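# Two robot arms tie a tight knot in a rope

## Task

Make a knot in the rope and pull it tight. It must stay tied and tight after the robot lets go.

## Robot and tools

Robot: two arms, left_arm and right_arm, each ending in a parallel two-finger gripper. The fingers point along the gripper's +z axis and close along its y axis. The reported end_effector_position is the point between the finger pads, about 1 cm behind the tips. Measured base positions in the scene frame: left_arm at (+0.030, +0.287, +0.036) m, right_arm at (-0.045, -0.370, +0.026) m, each turned slightly about z.

Scene frame: origin at table-top height, halfway between the nominal bases. +z is up, +x points out over the table, and left_arm is on the +y side. Arm names do not match image sides. Reported hand positions and quaternions (wxyz) use this frame and can be off by a few centimetres, more at long reach. Offsets you send are expressed along each arm's own Hand target axes, not the scene axes.

Row format, shared by execute_actions and move: one flat list of 14 numbers, each in [-1, 1]. The first 7 belong to left_arm and the next 7 to right_arm, each in the order dx, dy, dz, rx, ry, rz, opening. Always send all 14, even if only one arm moves. dx..rz are an offset from that arm's Hand target as it stood when the action or move began. They are not a pose. A value of 1.0 means 0.6 m of travel or 180 degrees of turn. rx, ry, rz together form one rotation vector. The opening is absolute: +1 is fully open (0.094 m) and -1 is closed. Six zero pose numbers re-request the current Hand target. Any opening you send is a command, so to leave a gripper unchanged, repeat its present value.

execute_actions(actions, cameras): actions is a list of actions. Each action is a list of up to 15 rows, one row per 1/30 s step. A short action keeps its final row for the remaining steps. Every row counts from the start pose of that action, so sending the same offset again moves the arm further. An empty list returns state and images. cameras takes names, ["all"] or [].

move(target, speed, blend, opening_speed, grip_force, blocking, cameras): drives each gripper in a straight line toward target. target is one 14-number row, or a list of up to 15 rows. Every row is an offset from the same starting Hand targets. speed is in m/s, from 0.002 to 2.9, default 0.25; rotation is limited to twice that in rad/s. You can give one speed, or one per target. blend is a corner radius in m; 0 means stop at each waypoint. opening_speed is the rate of the finger command per second on the -1..1 scale, at least 0.2. Use a slow rate when squeezing something soft. grip_force is the per-pad force limit in N, 10 to 50; it stays until changed, and a lower force makes closing slower. blocking=false returns after about 0.5 s while the motion continues. A move lasts at most 10 s. Paths do not avoid obstacles or the other arm. Fast motion overshoots and drifts, and a stretched arm can exceed speed. Do not route a path near an arm's own base, because that can flip its shoulder. Go around it. The result includes a move: line giving the ending (done, off_target, moving, held, fault) and any limits (paced = pose clipped, held = steps withheld). done means at rest within 10 mm and 2 degrees of the target. It says nothing about contact.

wait(seconds 0..10): lets time pass while the last commands hold. stop: brakes a running move, which needs some distance. zoom_image(camera, region [x0,y0,x1,y1] in pixels, at most 504x504): gives a closer look at the latest full image of cam_head_left, cam_head_right, cam_high, cam_low, cam_left_wrist or cam_right_wrist. All images are 672x504. finished_scene(scene): ends the current scene; give the scene's number and call nothing after it.

Result lines: Hand target is the last commanded pose after clipping, and the next offsets count from it. Grippers often stop short of it. A new action, even all zeros, asks for it again; if the gap remains, send the missing distance as an offset. Each step, orientation commands are clipped to within 40 degrees of the measured orientation. grip_measured is the finger opening on the command scale, about 2.5 mm wide when empty and narrower than the object when squeezing. grip_effort_nm is the gripper motor effort (negative means closing); it is not pad force. Joint torques follow joint order, include the arm's weight, and wrap at ±28 N m on joints 1-3. Joint velocities may read "within noise". Tool commands lists the present finger commands. A MOTOR HOT line appears at 75 °C. At 90 °C the arm folds and stops working, and at 100 °C it collapses. Holding loads, staying stretched out or pushing at unreachable poses all heat the motors. Joint limits (rad): waist -2.618..3.054, shoulder 0..3.142, elbow 0..3.142 (straight at 2.901), wrist pitch and yaw ±1.571, wrist roll ±2.094.

To release, command an opening well above grip_measured. To end a push, command the target back behind the gripper. Check pose and tilt after every move, because friction and weight can leave the hand low, short or tilted.

Avoid: contact or squeezing between the two grippers; closing on the other arm's fingers; hard or fast hits; dropping or flinging the rope; rope off the table; any rope pressed more than a finger's width below the table surface; wrist-camera cables touching things, which counts as contact; arm fault stops. Loose objects may be nudged now and then. A camera stand sits behind the arms. Camera calibrations are approximate, within a few degrees and millimetres.

Each tool is called after "Request:" as name(argument=value, ...), one argument or row to a line, values as JSON.

## Session

Request:
execute_actions(
  actions=[],
)

Scene clock: 0.00 s.
left_arm: end_effector_position=(+0.4271, +0.2396, +0.1413) grip_measured=+1.000 grip_effort_nm=n/a end_effector_quat_wxyz=(+0.609, +0.038, +0.792, -0.001) | right_arm: end_effector_position=(+0.3436, -0.4353, +0.1267) grip_measured=+1.000 grip_effort_nm=n/a end_effector_quat_wxyz=(+0.582, +0.103, +0.805, -0.046)
Joint positions: left_arm=[-0.128 1.568 0.355 0.951 -0.112 0.016 0.094] | right_arm=[-0.082 1.499 0.363 0.812 0.066 0.071 0.094]
Joint velocities: within noise
Joint torques (N m): no reading
Heat: left arm: 25 °C; right arm: 28 °C.
Hand target: left_arm +0.4308, +0.2390, +0.1528; +0.623, +0.036, +0.781, -0.003 | right_arm +0.3449, -0.4354, +0.1295; +0.584, +0.103, +0.804, -0.046
Tool commands: left_gripper/opening=+1.0 right_gripper/opening=+1.0
camera_calibration:
cam_left_wrist: T_world_to_cam=[[-0.0567702, -0.997546, -0.0409671, 0.269515], [-0.64698, 0.0680092, -0.759468, 0.401742], [0.760391, -0.0166103, -0.649253, -0.143086], [0, 0, 0, 1]] pos_world=[0.384021, 0.239154, 0.223253]
cam_right_wrist: T_world_to_cam=[[-0.228701, -0.972989, -0.0314317, -0.344475], [-0.649994, 0.176658, -0.739121, 0.434493], [0.72471, -0.148607, -0.672838, -0.138337], [0, 0, 0, 1]] pos_world=[0.30389, -0.432484, 0.217237]

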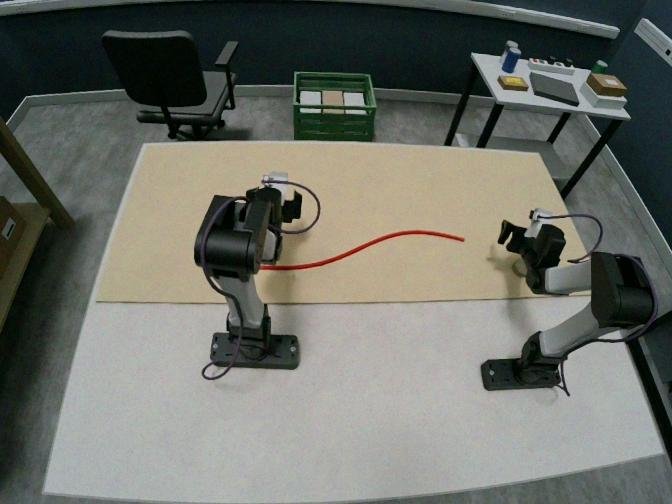

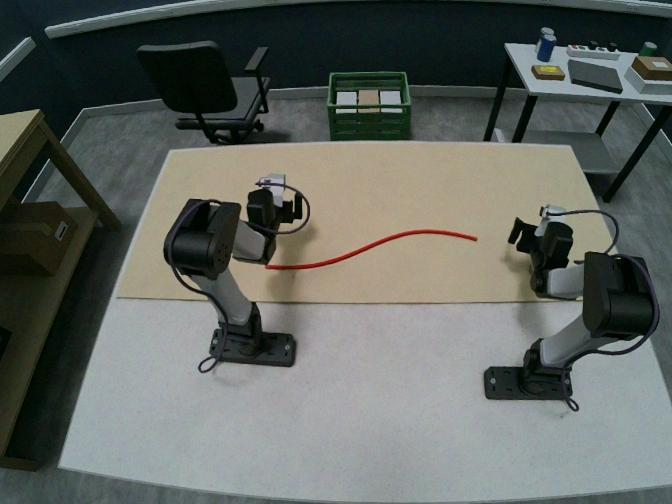

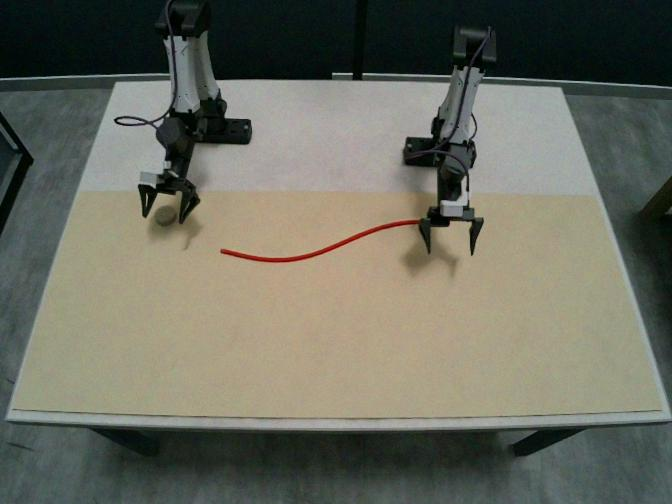

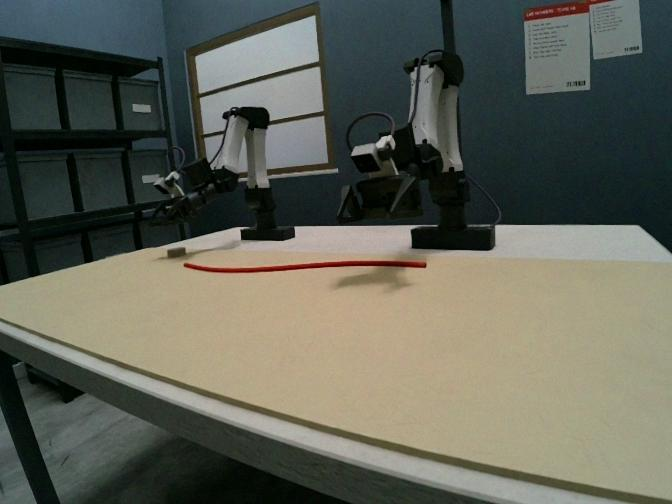

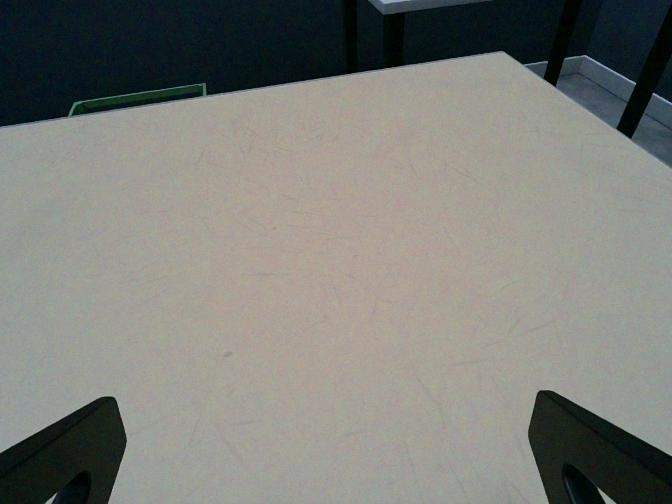

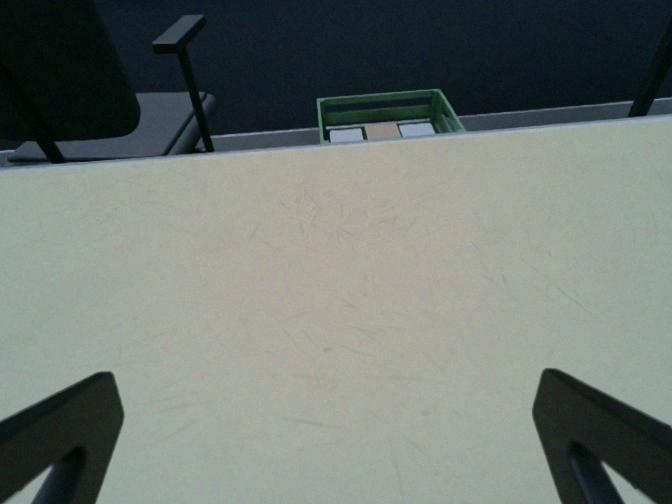

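Request:
move(
  target=[0.0495,-0.078,-0.208,-0.002,0.428,-0.025,0.3,0.004,0.248,-0.084,-0.031,0.398,-0.07,0.3],
  cameras=["all"],
  speed=0.4,
)

Scene clock: 115.33 s.
left_arm: end_effector_position=(+0.2963, +0.2058, +0.1436) grip_measured=+0.302 grip_effort_nm=-0.11 end_effector_quat_wxyz=(-0.003, +0.001, +1.000, +0.008) | right_arm: end_effector_position=(+0.3297, -0.2841, +0.1501) grip_measured=+0.303 grip_effort_nm=-0.11 end_effector_quat_wxyz=(+0.008, -0.001, +1.000, -0.004)
Joint positions: left_arm=[-0.264 1.609 1.282 -1.255 -0.013 -0.3 0.061] | right_arm=[0.286 1.997 1.83 -1.39 0.011 0.229 0.061]
Joint torques (N m): left_arm=[-0.99 -6.08 8.7 0.16 0.25 -0.01] | right_arm=[0.42 -10.41 7.98 0.25 -0.23 0.1]
Heat: left arm: 37 °C; right arm: 36 °C.
Hand target: left_arm +0.3000, +0.2002, +0.1497; +0.001, +0.000, +1.000, +0.000 | right_arm +0.3300, -0.2804, +0.1499; +0.001, +0.001, +1.000, +0.000
Off the commanded pose: left_arm 0.009 m, 1 deg | right_arm 0.004 m, 1 deg.
move: done
camera_calibration:
cam_left_wrist: T_world_to_cam=[[0.00184093, -0.999803, -0.0197641, 0.208539], [-0.898827, -0.0103169, 0.438181, 0.239944], [-0.438299, 0.0169578, -0.898669, 0.341518], [0, 0, 0, 1]] pos_world=[0.364971, 0.205182, 0.205894]
cam_right_wrist: T_world_to_cam=[[0.0127935, -0.99969, 0.0213483, -0.294959], [-0.92163, -0.00350767, 0.388054, 0.285206], [-0.387859, -0.0246398, -0.921389, 0.349249], [0, 0, 0, 1]] pos_world=[0.402088, -0.285262, 0.217416]

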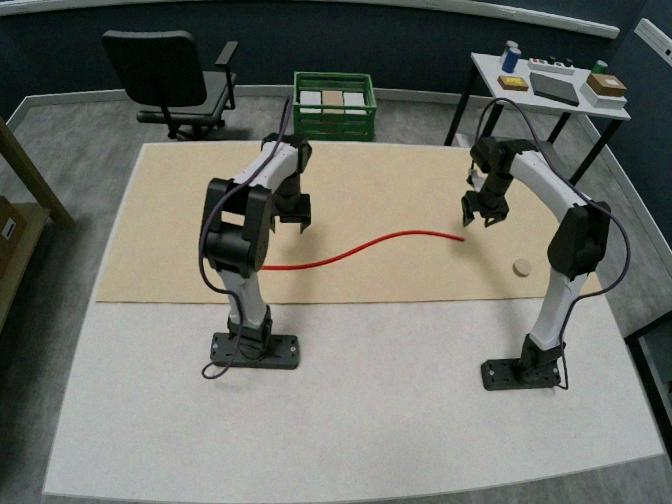

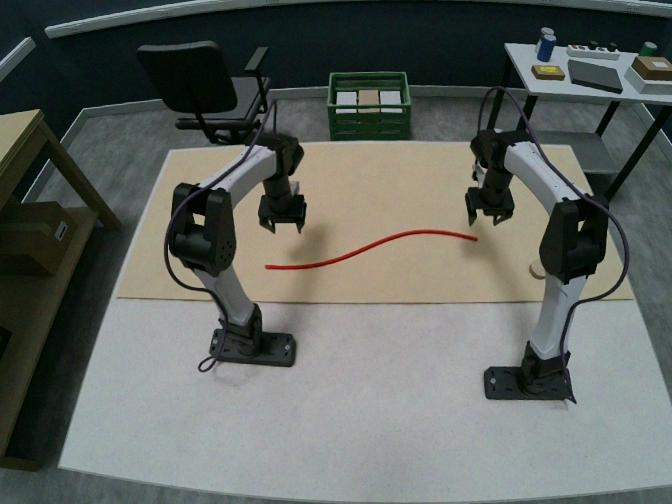

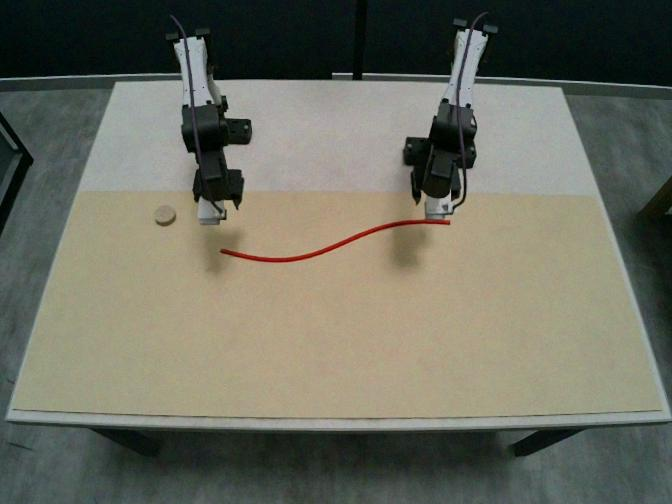

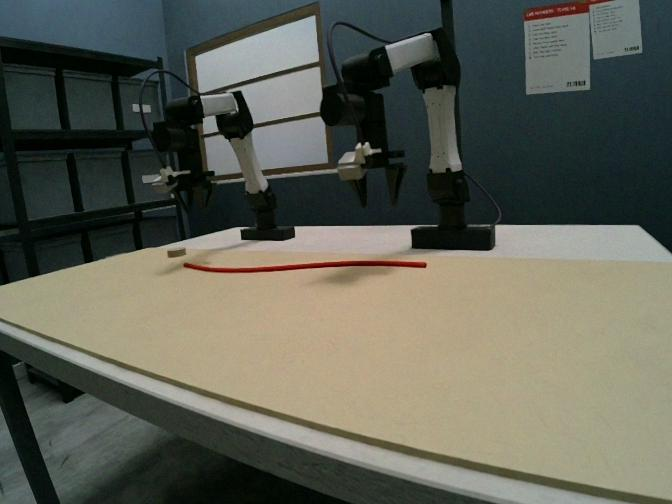

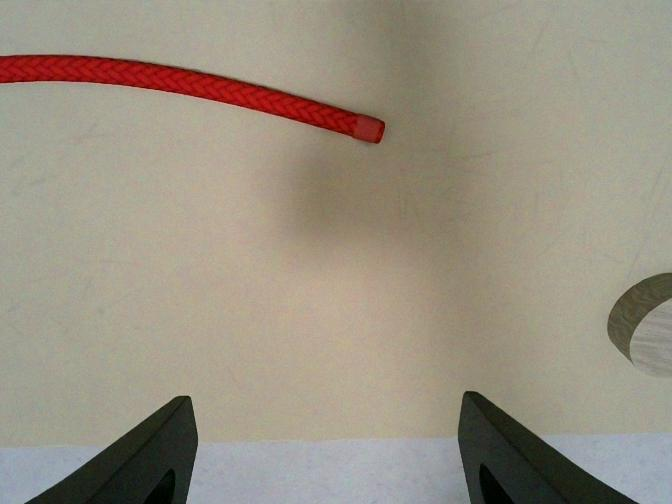

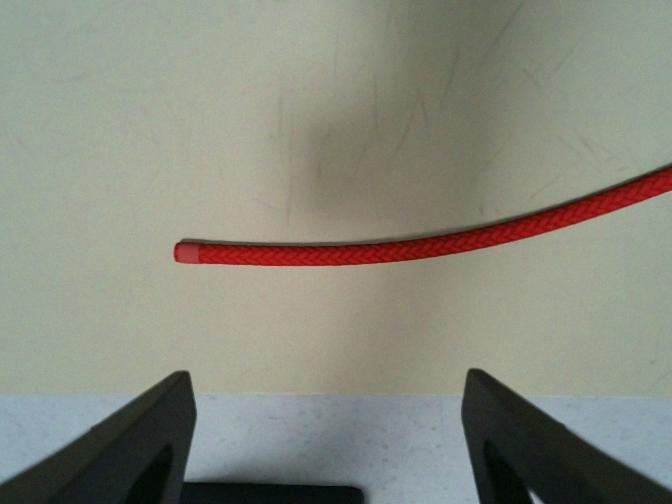

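Request:
move(
  target=[
    [0.075,0.108,0.1,0,0,0.5,1,-0.042,0,0.1,0,0,-0.5,1],
    [0.075,0.108,0.216,0,0,0.5,1,-0.042,0,0.217,0,0,-0.5,1],
  ],
  cameras=["cam_high","cam_head_right","cam_low","cam_left_wrist","cam_right_wrist"],
  speed=[0.5,0.25],
  blend=[0.02,0],
)

Scene clock: 167.37 s.
left_arm: end_effector_position=(+0.2517, +0.2658, +0.0220) grip_measured=+0.998 grip_effort_nm=0.11 end_effector_quat_wxyz=(-0.009, +0.706, +0.708, +0.001) | right_arm: end_effector_position=(+0.3532, -0.2798, +0.0249) grip_measured=+0.998 grip_effort_nm=0.17 end_effector_quat_wxyz=(+0.004, +0.706, -0.708, +0.004)
Joint positions: left_arm=[-0.065 1.565 0.719 -0.736 -0.013 1.464 0.094] | right_arm=[0.283 2.178 1.601 -0.997 0.012 -1.34 0.094]
Joint torques (N m): left_arm=[0.29 -4.59 4.7 0.36 0.29 0.24] | right_arm=[-0.55 -12.41 5.19 0.6 -0.3 -0.11]
Heat: left arm: 33 °C; right arm: 35 °C.
Hand target: left_arm +0.2553, +0.2649, +0.0200; +0.001, +0.707, +0.707, +0.001 | right_arm +0.3554, -0.2805, +0.0197; +0.000, +0.707, -0.708, +0.001
Off the commanded pose: left_arm 0.004 m, 1 deg | right_arm 0.006 m, 1 deg.
move: done
camera_calibration:
cam_left_wrist: T_world_to_cam=[[-0.999951, -0.00801159, 0.00580056, 0.254093], [-0.00459317, 0.895502, 0.445034, -0.212314], [-0.00875984, 0.444986, -0.895495, -0.0103108], [0, 0, 0, 1]] pos_world=[0.253015, 0.196751, 0.0837798]
cam_right_wrist: T_world_to_cam=[[0.999874, 0.00885835, 0.0131635, -0.35459], [0.00262703, -0.910613, 0.413252, -0.225339], [0.0156476, -0.413165, -0.910522, -0.00831905], [0, 0, 0, 1]] pos_world=[0.355268, -0.205492, 0.0902145]
Images, in order (width x height): cam_head_right 672x504, cam_high 672x504, cam_low 672x504, cam_left_wrist 672x504, cam_right_wrist 672x504.

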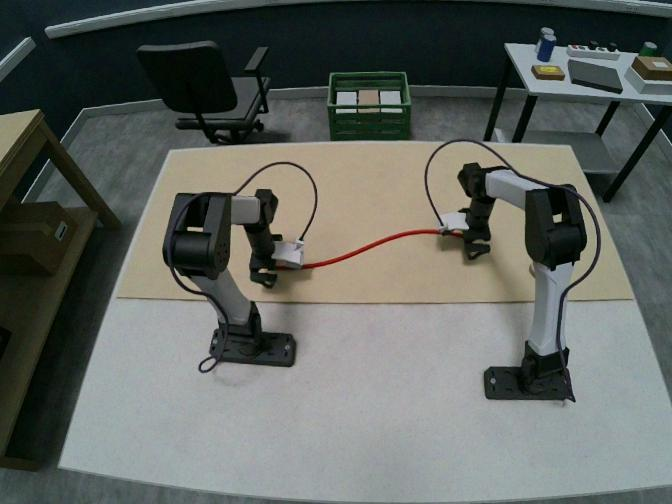

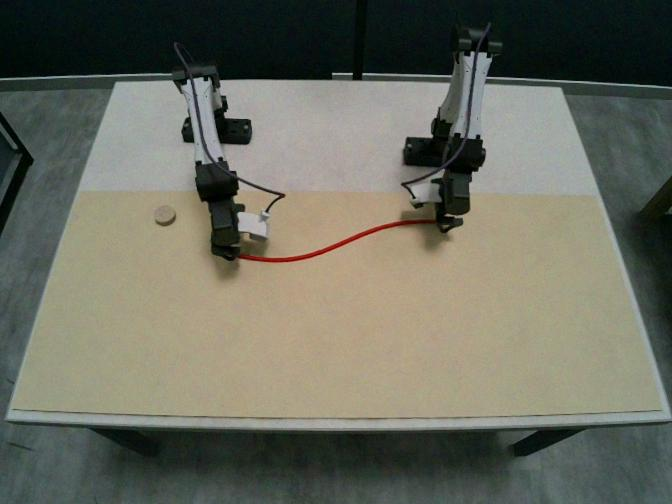

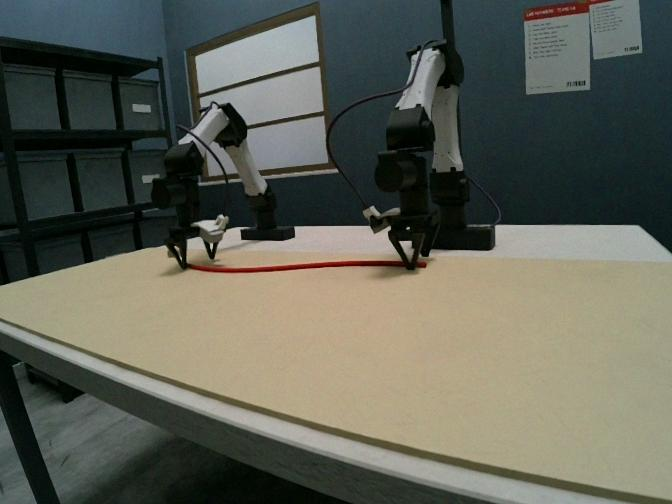

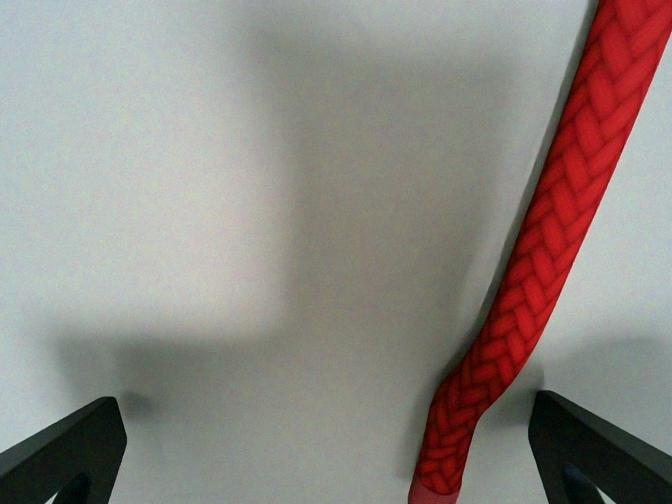

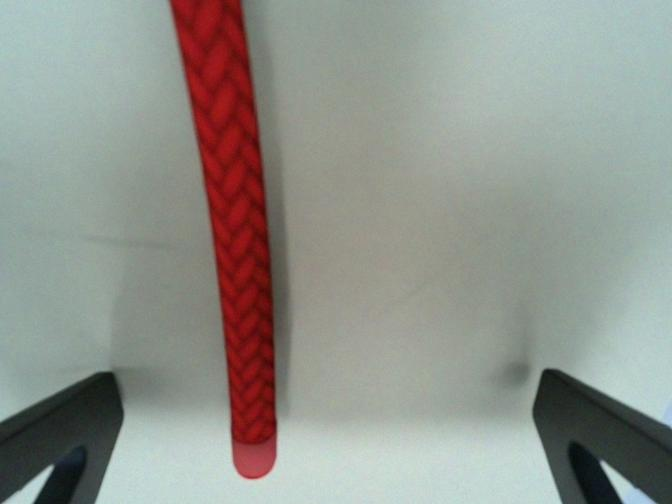

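Request:
move(
  target=[
    [0,0,0.014,0,0,0,1,0,0,0.018,0,0,0,1],
    [0,0,0.014,0,0,0,-0.95,0,0,0.018,0,0,0,-0.95],
    [0,0,-0.05,0,0,0,-0.95,0,0,-0.05,0,0,0,-0.95],
  ],
  cameras=["cam_low","cam_left_wrist","cam_right_wrist"],
  opening_speed=1.5,
  grip_force=30,
)

Scene clock: 214.30 s.
left_arm: end_effector_position=(+0.2477, +0.2662, +0.0407) grip_measured=-0.812 grip_effort_nm=-0.66 end_effector_quat_wxyz=(-0.015, +0.706, +0.708, -0.004) | right_arm: end_effector_position=(+0.3507, -0.2803, +0.0337) grip_measured=-0.788 grip_effort_nm=-0.62 end_effector_quat_wxyz=(+0.014, +0.706, -0.708, -0.002)
Joint positions: left_arm=[-0.065 1.521 0.764 -0.842 -0.013 1.464 0.009] | right_arm=[0.283 2.18 1.641 -1.059 0.012 -1.34 0.01]
Joint torques (N m): left_arm=[0.21 -6.95 7.45 0.06 0.3 0.22] | right_arm=[-0.55 -16.16 7.45 0.09 -0.31 -0.1]
Heat: left arm: 30 °C; right arm: 40 °C.
Hand target: left_arm +0.2552, +0.2649, +0.0500; +0.001, +0.707, +0.707, +0.001 | right_arm +0.3554, -0.2804, +0.0499; -0.001, +0.707, -0.708, +0.001
Off the commanded pose: left_arm 0.012 m, 2 deg | right_arm 0.017 m, 2 deg.
grip_force (N): 30, 30
move: off_target (left_arm, right_arm); target 2's new opening was sent with right_arm's hand 0.012 m and 1 deg from that target
camera_calibration:
cam_left_wrist: T_world_to_cam=[[-0.999711, -0.00761634, 0.0227865, 0.249178], [0.00336416, 0.894703, 0.446648, -0.222823], [-0.023789, 0.446596, -0.89442, 0.00941302], [0, 0, 0, 1]] pos_world=[0.250079, 0.197055, 0.102265]
cam_right_wrist: T_world_to_cam=[[0.999904, 0.00924829, -0.0103617, -0.351229], [0.0127333, -0.90835, 0.418017, -0.232613], [-0.00554615, -0.418108, -0.90838, 0.00539954], [0, 0, 0, 1]] pos_world=[0.354187, -0.205788, 0.0985015]
Images, in order (width x height): cam_low 672x504, cam_left_wrist 672x504, cam_right_wrist 672x504.

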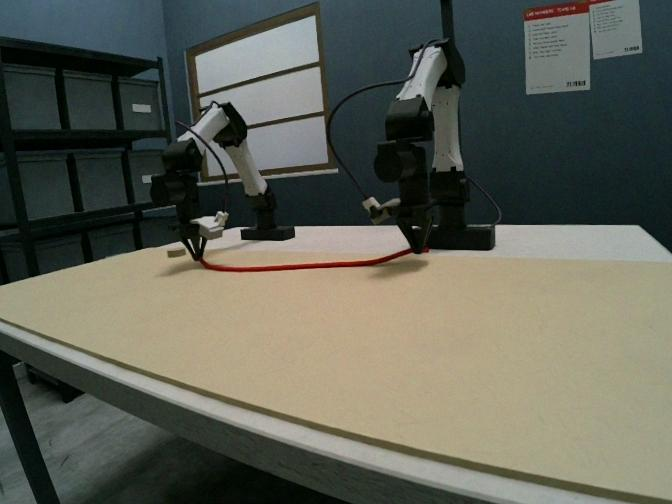

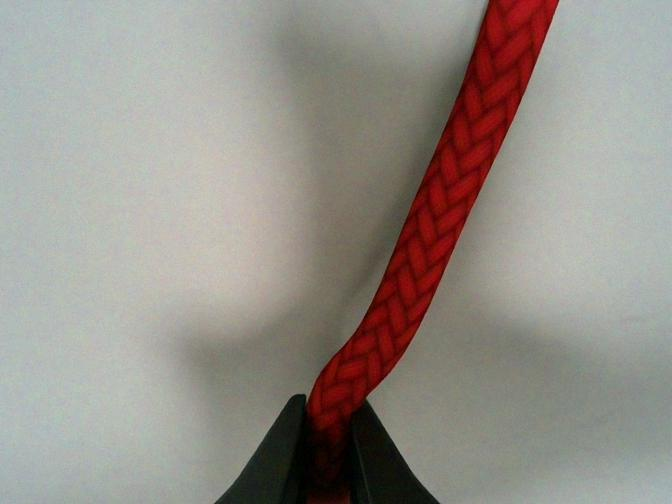

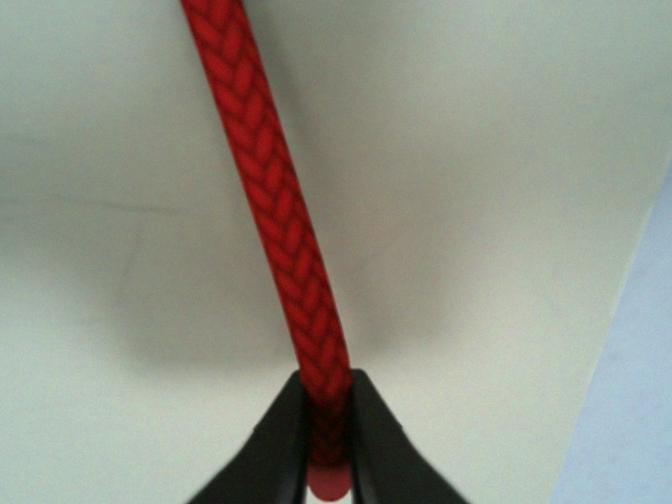

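Request:
move(
  target=[
    [-0.025,0.142,-0.017,0,0,-0.25,-0.95,-0.267,0.142,0,0,0,0.5,-0.95],
    [-0.025,0.142,-0.017,0,0,-0.25,-0.95,-0.533,0.192,0,0,0,0.75,-0.95],
    [-0.025,0.142,-0.017,0,0,-0.25,-0.95,-0.533,0.192,0.065,0,0,0.75,-0.95],
  ],
  cameras=["cam_high","cam_head_right","cam_low"],
  blend=[0.03,0.01,0],
  speed=0.45,
)

Scene clock: 238.37 s.
left_arm: end_effector_position=(+0.3339, +0.2555, +0.0558) grip_measured=-0.812 grip_effort_nm=-0.66 end_effector_quat_wxyz=(-0.007, +0.383, +0.924, +0.005) | right_arm: end_effector_position=(+0.2428, +0.0459, +0.0212) grip_measured=-0.788 grip_effort_nm=-0.62 end_effector_quat_wxyz=(+0.003, +0.378, +0.926, +0.021)
Joint positions: left_arm=[-0.071 1.794 1.132 -0.919 -0.013 0.676 0.009] | right_arm=[1.02 2.579 2.296 -1.245 -0.002 1.74 0.01]
Joint torques (N m): left_arm=[-1.14 -7.17 8.12 0.15 0.28 0.03] | right_arm=[-0.12 -14.02 6.74 0.15 -0.03 0.12]
Heat: left arm: 30 °C; right arm: 43 °C.
Hand target: left_arm +0.3403, +0.2500, +0.0604; +0.001, +0.382, +0.924, +0.000 | right_arm +0.2405, +0.0394, +0.0104; +0.001, +0.383, +0.924, +0.000
Off the commanded pose: left_arm 0.010 m, 1 deg | right_arm 0.013 m, 2 deg.
grip_force (N): 30, 30
move: off_target (right_arm)
Images, in order (width x height): cam_head_right 672x504, cam_high 672x504, cam_low 672x504.

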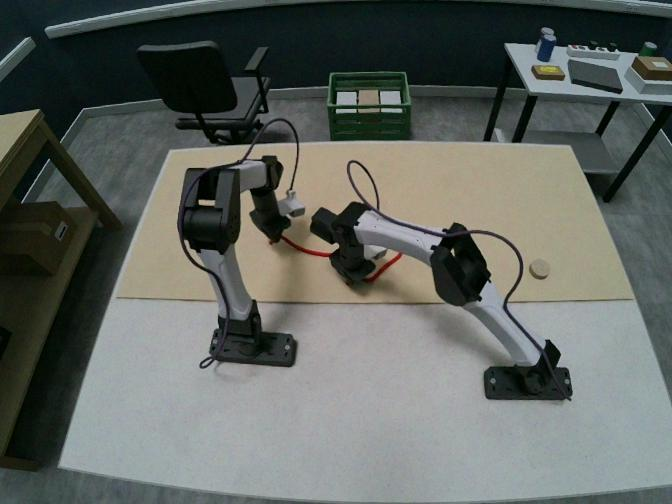

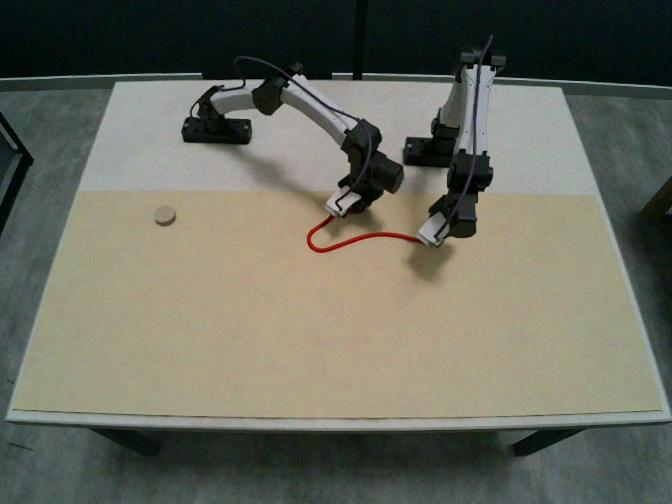

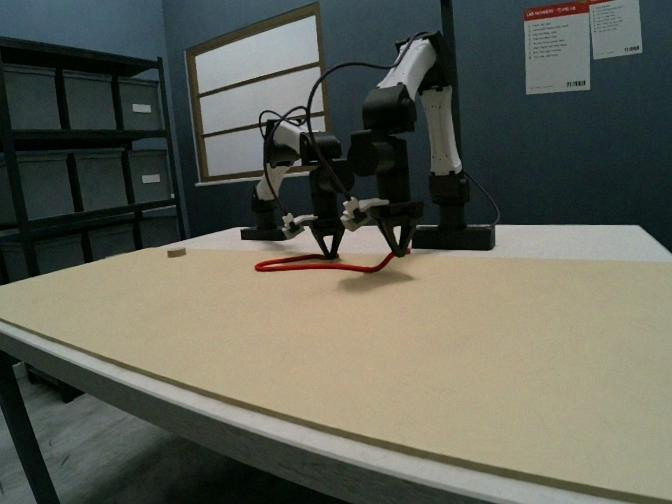

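Request:
move(
  target=[
    [-0.153,0.035,0,0,0,0,-0.95,-0.118,0.094,0,0,0,0,-0.95],
    [-0.153,0.035,0,0,0,0,-0.95,-0.118,0.094,0,0,0,0,-0.3],
    [-0.153,0.035,0,0,0,0,-0.95,-0.118,0.094,-0.14,0,0,0,-0.3],
    [-0.153,0.035,0,0,0,0,-0.95,-0.436,-0.294,-0.2,0,0,0,-0.3],
  ],
  cameras=["cam_high","cam_head_right","cam_left_wrist","cam_right_wrist"],
  blend=[0,0,0.03,0],
  speed=0.35,
)

Scene clock: 263.60 s.
left_arm: end_effector_position=(+0.4147, +0.2036, +0.0563) grip_measured=-0.812 grip_effort_nm=-0.66 end_effector_quat_wxyz=(-0.006, +0.386, +0.922, +0.005) | right_arm: end_effector_position=(+0.2982, -0.2732, +0.1252) grip_measured=-0.303 grip_effort_nm=0.18 end_effector_quat_wxyz=(-0.011, +0.388, +0.921, -0.013)
Joint positions: left_arm=[-0.179 2.106 1.575 -1.049 -0.013 0.575 0.009] | right_arm=[0.333 1.93 1.637 -1.311 0.006 1.077 0.033]
Joint torques (N m): left_arm=[-0.42 -9.95 8.54 0.13 0.28 -0.01] | right_arm=[0.43 -13.61 5.05 0.52 -0.11 -0.09]
Heat: left arm: 31 °C; right arm: 44 °C.
Hand target: left_arm +0.4202, +0.1999, +0.0607; +0.001, +0.383, +0.924, +0.000 | right_arm +0.3002, -0.2702, +0.1306; +0.001, +0.383, +0.924, +0.000
Off the commanded pose: left_arm 0.008 m, 1 deg | right_arm 0.007 m, 2 deg.
elbow stopped short (right arm): the move would have taken joint 3 (elbow) straighter than the controller allows.
grip_force (N): 30, 30
move: done; target 2's new opening was sent with right_arm's hand 0.017 m and 9 deg from that target
camera_calibration:
cam_left_wrist: T_world_to_cam=[[-0.709273, -0.704865, -0.00982902, 0.438637], [-0.634272, 0.63203, 0.445239, 0.143638], [-0.307621, 0.32203, -0.895358, 0.198513], [0, 0, 0, 1]] pos_world=[0.463286, 0.15447, 0.118098]
cam_right_wrist: T_world_to_cam=[[-0.707055, -0.705702, 0.045355, 0.0088647], [-0.630189, 0.657898, 0.41235, 0.356705], [-0.320835, 0.262972, -0.909896, 0.371495], [0, 0, 0, 1]] pos_world=[0.350248, -0.326113, 0.190532]
Images, in order (width x height): cam_head_right 672x504, cam_high 672x504, cam_left_wrist 672x504, cam_right_wrist 672x504.

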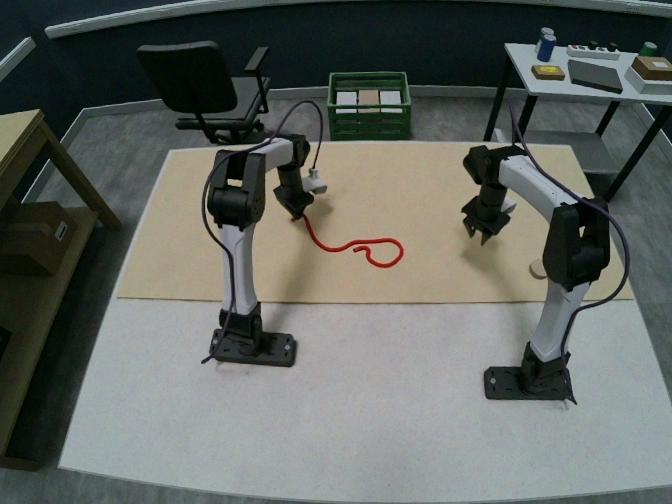

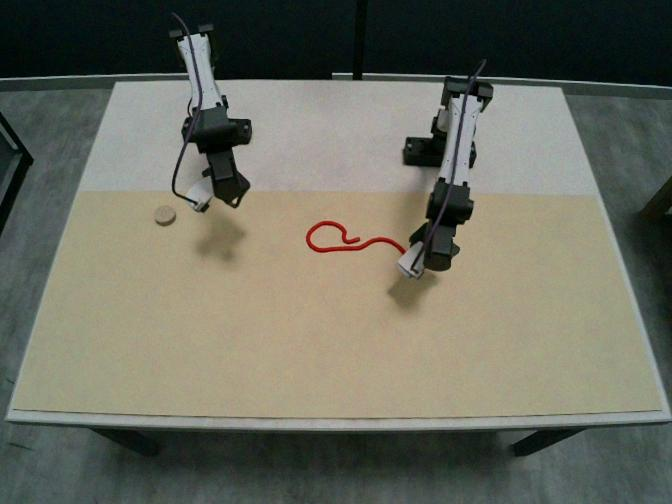

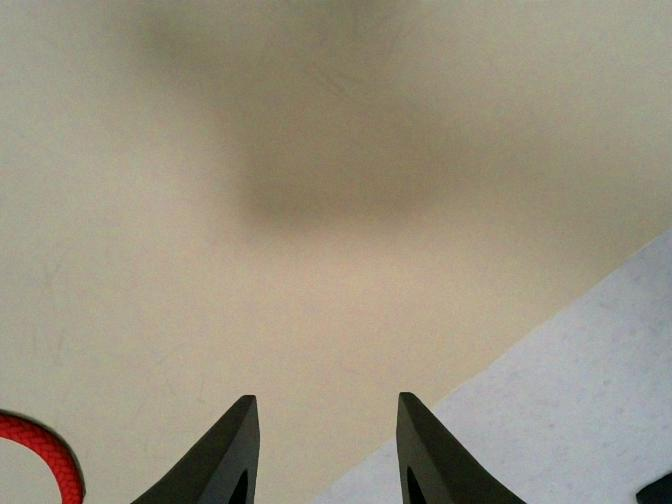

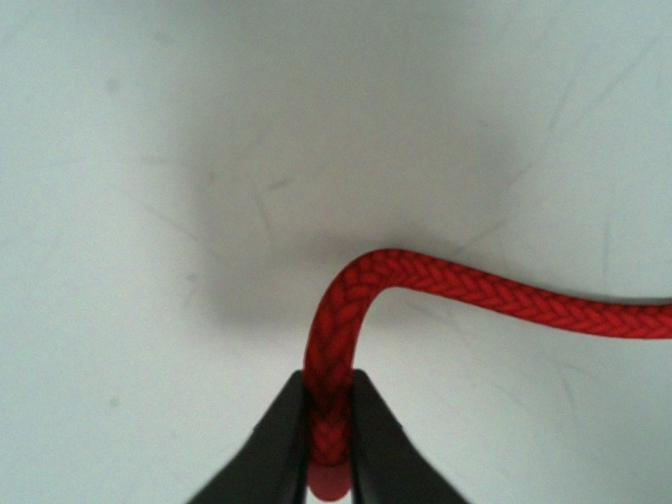

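Request:
zoom_image(
  camera="cam_high",
  region=[290, 200, 430, 300],
)

Request:
zoom_image(
  camera="cam_head_right",
  region=[290, 200, 430, 300],
)

Scaled by 3.600 from the camera's 672x504 image, which has a finer 960x720 frame.

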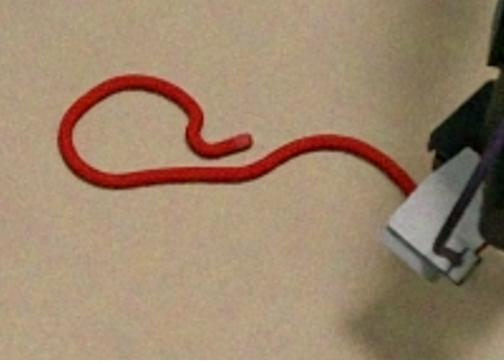

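Scaled by 3.600 from the camera's 672x504 image, which has a finer 960x720 frame.

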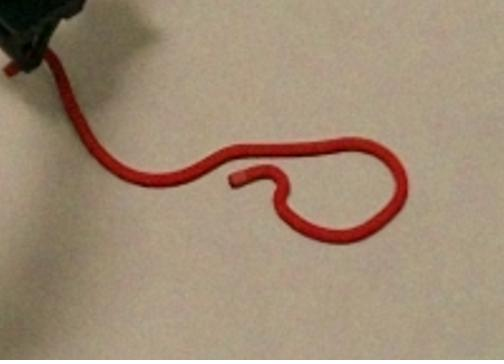

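Request:
move(
  target=[
    [0,0,0,0,0,0,-0.95,0.335,0.33,0.09,0,0,-0.25,0],
    [0,0,0,0,0,0,-0.95,0.335,0.33,0.208,0,0,-0.25,0],
  ],
  cameras=["cam_high","cam_head_right","cam_left_wrist"],
  blend=[0.01,0],
  speed=[0.45,0.2],
)

Scene clock: 325.47 s.
left_arm: end_effector_position=(+0.4147, +0.2036, +0.0563) grip_measured=-0.812 grip_effort_nm=-0.66 end_effector_quat_wxyz=(-0.006, +0.386, +0.922, +0.005) | right_arm: end_effector_position=(+0.2961, +0.0127, +0.0260) grip_measured=-0.003 grip_effort_nm=0.18 end_effector_quat_wxyz=(+0.005, +0.002, +1.000, +0.003)
Joint positions: left_arm=[-0.179 2.106 1.575 -1.049 -0.013 0.575 0.009] | right_arm=[0.9 2.699 2.545 -1.406 0.004 0.848 0.047]
Joint torques (N m): left_arm=[-0.44 -9.95 8.39 0.15 0.27 0.04] | right_arm=[-0.43 -15.04 3.1 0.92 -0.1 -0.09]
Heat: left arm: 33 °C; right arm: 47 °C.
Hand target: left_arm +0.4202, +0.1999, +0.0607; +0.001, +0.383, +0.924, +0.000 | right_arm +0.2987, +0.0118, +0.0059; +0.001, +0.001, +1.000, +0.000
Off the commanded pose: left_arm 0.008 m, 1 deg | right_arm 0.020 m, 1 deg.
grip_force (N): 30, 30
move: off_target (right_arm)
camera_calibration:
cam_left_wrist: T_world_to_cam=[[-0.709273, -0.704865, -0.00982902, 0.438637], [-0.634272, 0.63203, 0.445239, 0.143638], [-0.307621, 0.32203, -0.895358, 0.198513], [0, 0, 0, 1]] pos_world=[0.463286, 0.15447, 0.118098]
Images, in order (width x height): cam_head_right 672x504, cam_high 672x504, cam_left_wrist 672x504.

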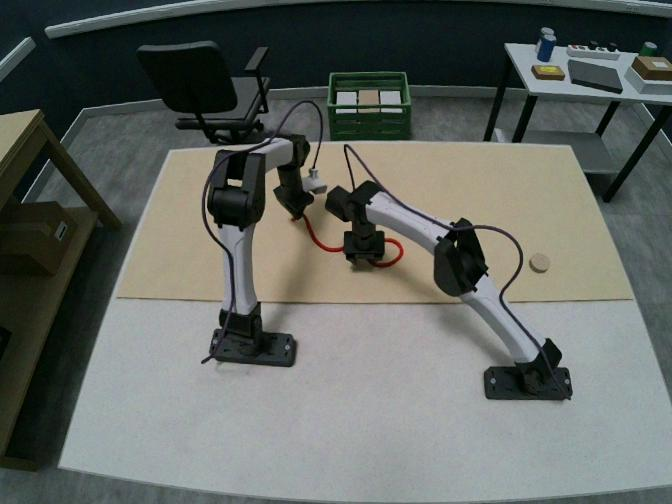

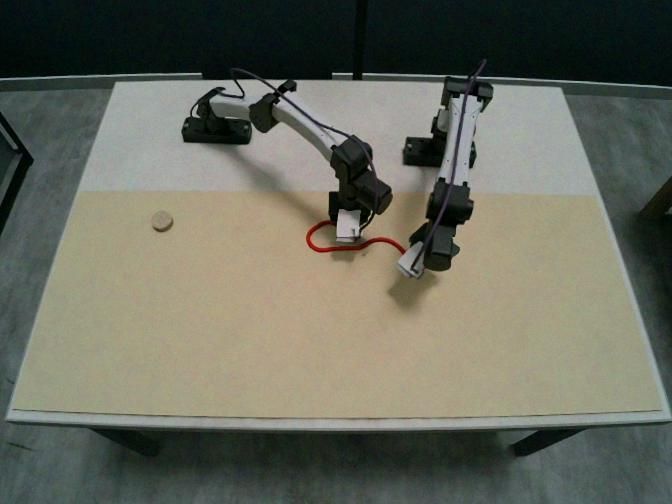

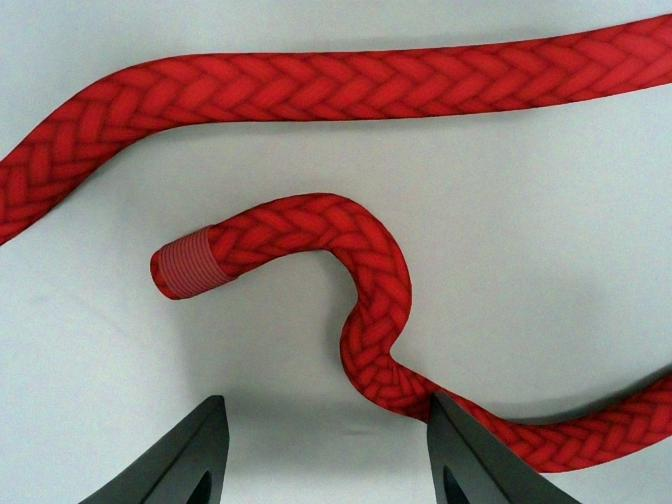

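Request:
move(
  target=[
    [0,0,0,0,0,0,-0.95,-0.028,-0.017,-0.05,0,0,0,0],
    [0,0,0,0,0,0,-0.95,-0.028,-0.017,0.013,0,0,0,0],
    [0,0,0,0,0,0,-0.95,-0.028,-0.017,0.013,0,0,0,-0.95],
    [0,0,0,0,0,0,-0.95,-0.028,-0.017,-0.1,0,0,0,-0.95],
  ],
  cameras=["cam_left_wrist"],
  opening_speed=1.5,
)

Scene clock: 344.10 s.
left_arm: end_effector_position=(+0.4147, +0.2036, +0.0563) grip_measured=-0.812 grip_effort_nm=-0.66 end_effector_quat_wxyz=(-0.006, +0.386, +0.922, +0.005) | right_arm: end_effector_position=(+0.3168, +0.0029, +0.0582) grip_measured=-0.782 grip_effort_nm=-0.62 end_effector_quat_wxyz=(+0.017, +0.004, +1.000, +0.017)
Joint positions: left_arm=[-0.179 2.106 1.575 -1.049 -0.013 0.575 0.009] | right_arm=[0.856 2.751 2.776 -1.548 0.002 0.81 0.01]
Joint torques (N m): left_arm=[-0.44 -9.95 8.49 0.14 0.28 0.02] | right_arm=[0.08 -18.41 6.53 0.3 -0.08 -0.08]
Heat: left arm: 34 °C; right arm: 52 °C.
Hand target: left_arm +0.4202, +0.1999, +0.0607; +0.001, +0.383, +0.924, +0.000 | right_arm +0.3154, +0.0017, +0.0659; +0.001, +0.001, +1.000, +0.000
Off the commanded pose: left_arm 0.008 m, 1 deg | right_arm 0.008 m, 3 deg.
joint sent to its limit (right arm) — joint 4 (wrist pitch), lower limit. The joint targets are off in orientation, not in position.
grip_force (N): 30, 30
move: off_target (right_arm); target 3's new opening was sent with right_arm's hand 0.017 m and 0 deg from that target
camera_calibration:
cam_left_wrist: T_world_to_cam=[[-0.709273, -0.704865, -0.00982902, 0.438637], [-0.634272, 0.63203, 0.445239, 0.143638], [-0.307621, 0.32203, -0.895358, 0.198513], [0, 0, 0, 1]] pos_world=[0.463286, 0.15447, 0.118098]
Images, in order (width x height): cam_left_wrist 672x504.

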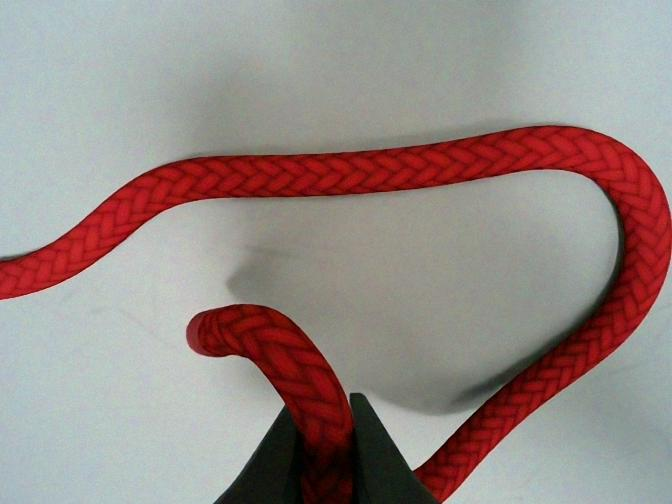

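Request:
move(
  target=[
    [0,0,0,0,0,0,-0.95,-0.092,0.047,-0.05,0,0,0.2,-0.95],
    [0,0,0,0,0,0,-0.95,-0.158,-0.053,-0.03,0,0,0.417,-0.95],
    [0,0,0,0,0,0,-0.95,-0.158,-0.053,0.1,0,0,0.417,-0.95],
  ],
  cameras=["cam_left_wrist","cam_head_right","cam_high"],
  blend=[0.02,0.01,0],
  speed=0.35,
)

Scene clock: 359.43 s.
left_arm: end_effector_position=(+0.4147, +0.2036, +0.0563) grip_measured=-0.812 grip_effort_nm=-0.66 end_effector_quat_wxyz=(-0.006, +0.386, +0.922, +0.005) | right_arm: end_effector_position=(+0.4061, -0.0299, +0.0219) grip_measured=-0.782 grip_effort_nm=-0.62 end_effector_quat_wxyz=(+0.025, +0.601, +0.794, +0.086)
Joint positions: left_arm=[-0.179 2.106 1.575 -1.049 -0.013 0.575 0.009] | right_arm=[0.702 2.879 2.87 -1.382 0.001 1.944 0.01]
Joint torques (N m): left_arm=[-0.4 -9.83 8.44 0.15 0.28 0.04] | right_arm=[-0.35 -15.16 5.72 0.99 -0.08 0.08]
Heat: left arm: 34 °C; right arm: 56 °C.
Hand target: left_arm +0.4202, +0.1999, +0.0607; +0.001, +0.383, +0.924, +0.000 | right_arm +0.4102, -0.0303, +0.0061; +0.001, +0.610, +0.793, +0.000
Off the commanded pose: left_arm 0.008 m, 1 deg | right_arm 0.016 m, 10 deg.
elbow stopped short (right arm): the move would have taken joint 3 (elbow) straighter than the controller allows.
elbow read too straight (right arm): the controller reads joint 3 (elbow) straighter than it allows; while it does, the hand can move without a command.
grip_force (N): 30, 30
move: off_target (right_arm)
camera_calibration:
cam_left_wrist: T_world_to_cam=[[-0.709273, -0.704865, -0.00982902, 0.438637], [-0.634272, 0.63203, 0.445239, 0.143638], [-0.307621, 0.32203, -0.895358, 0.198513], [0, 0, 0, 1]] pos_world=[0.463286, 0.15447, 0.118098]
Images, in order (width x height): cam_head_right 672x504, cam_high 672x504, cam_left_wrist 672x504.

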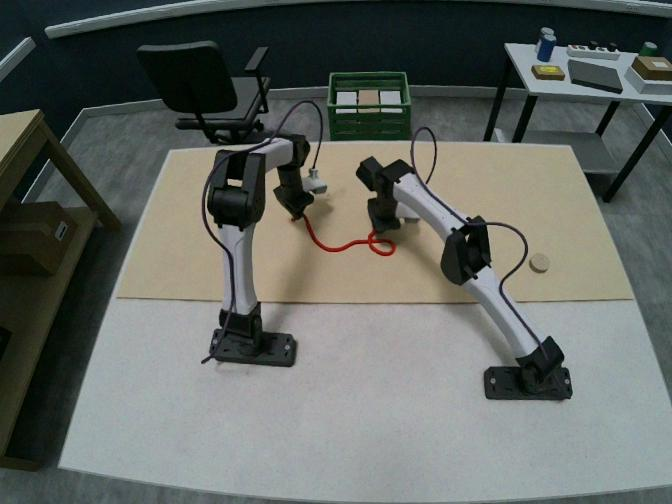

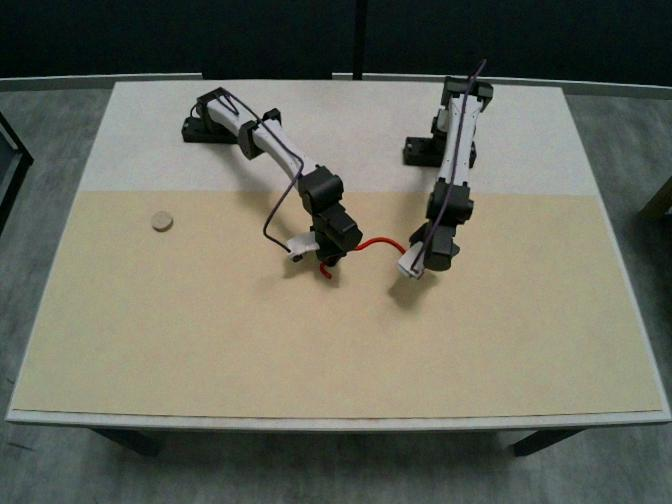

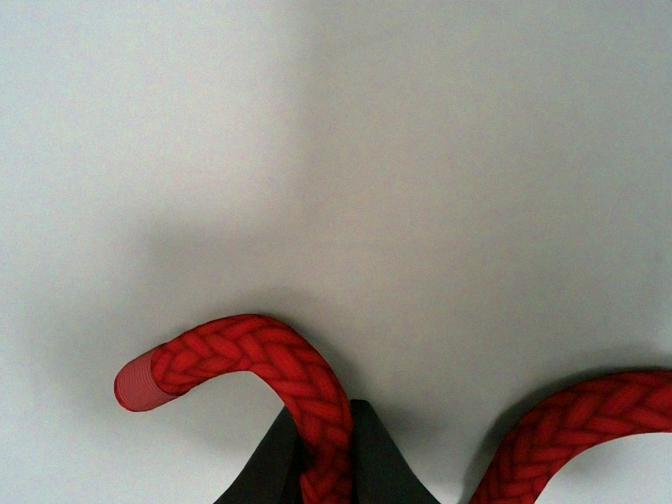

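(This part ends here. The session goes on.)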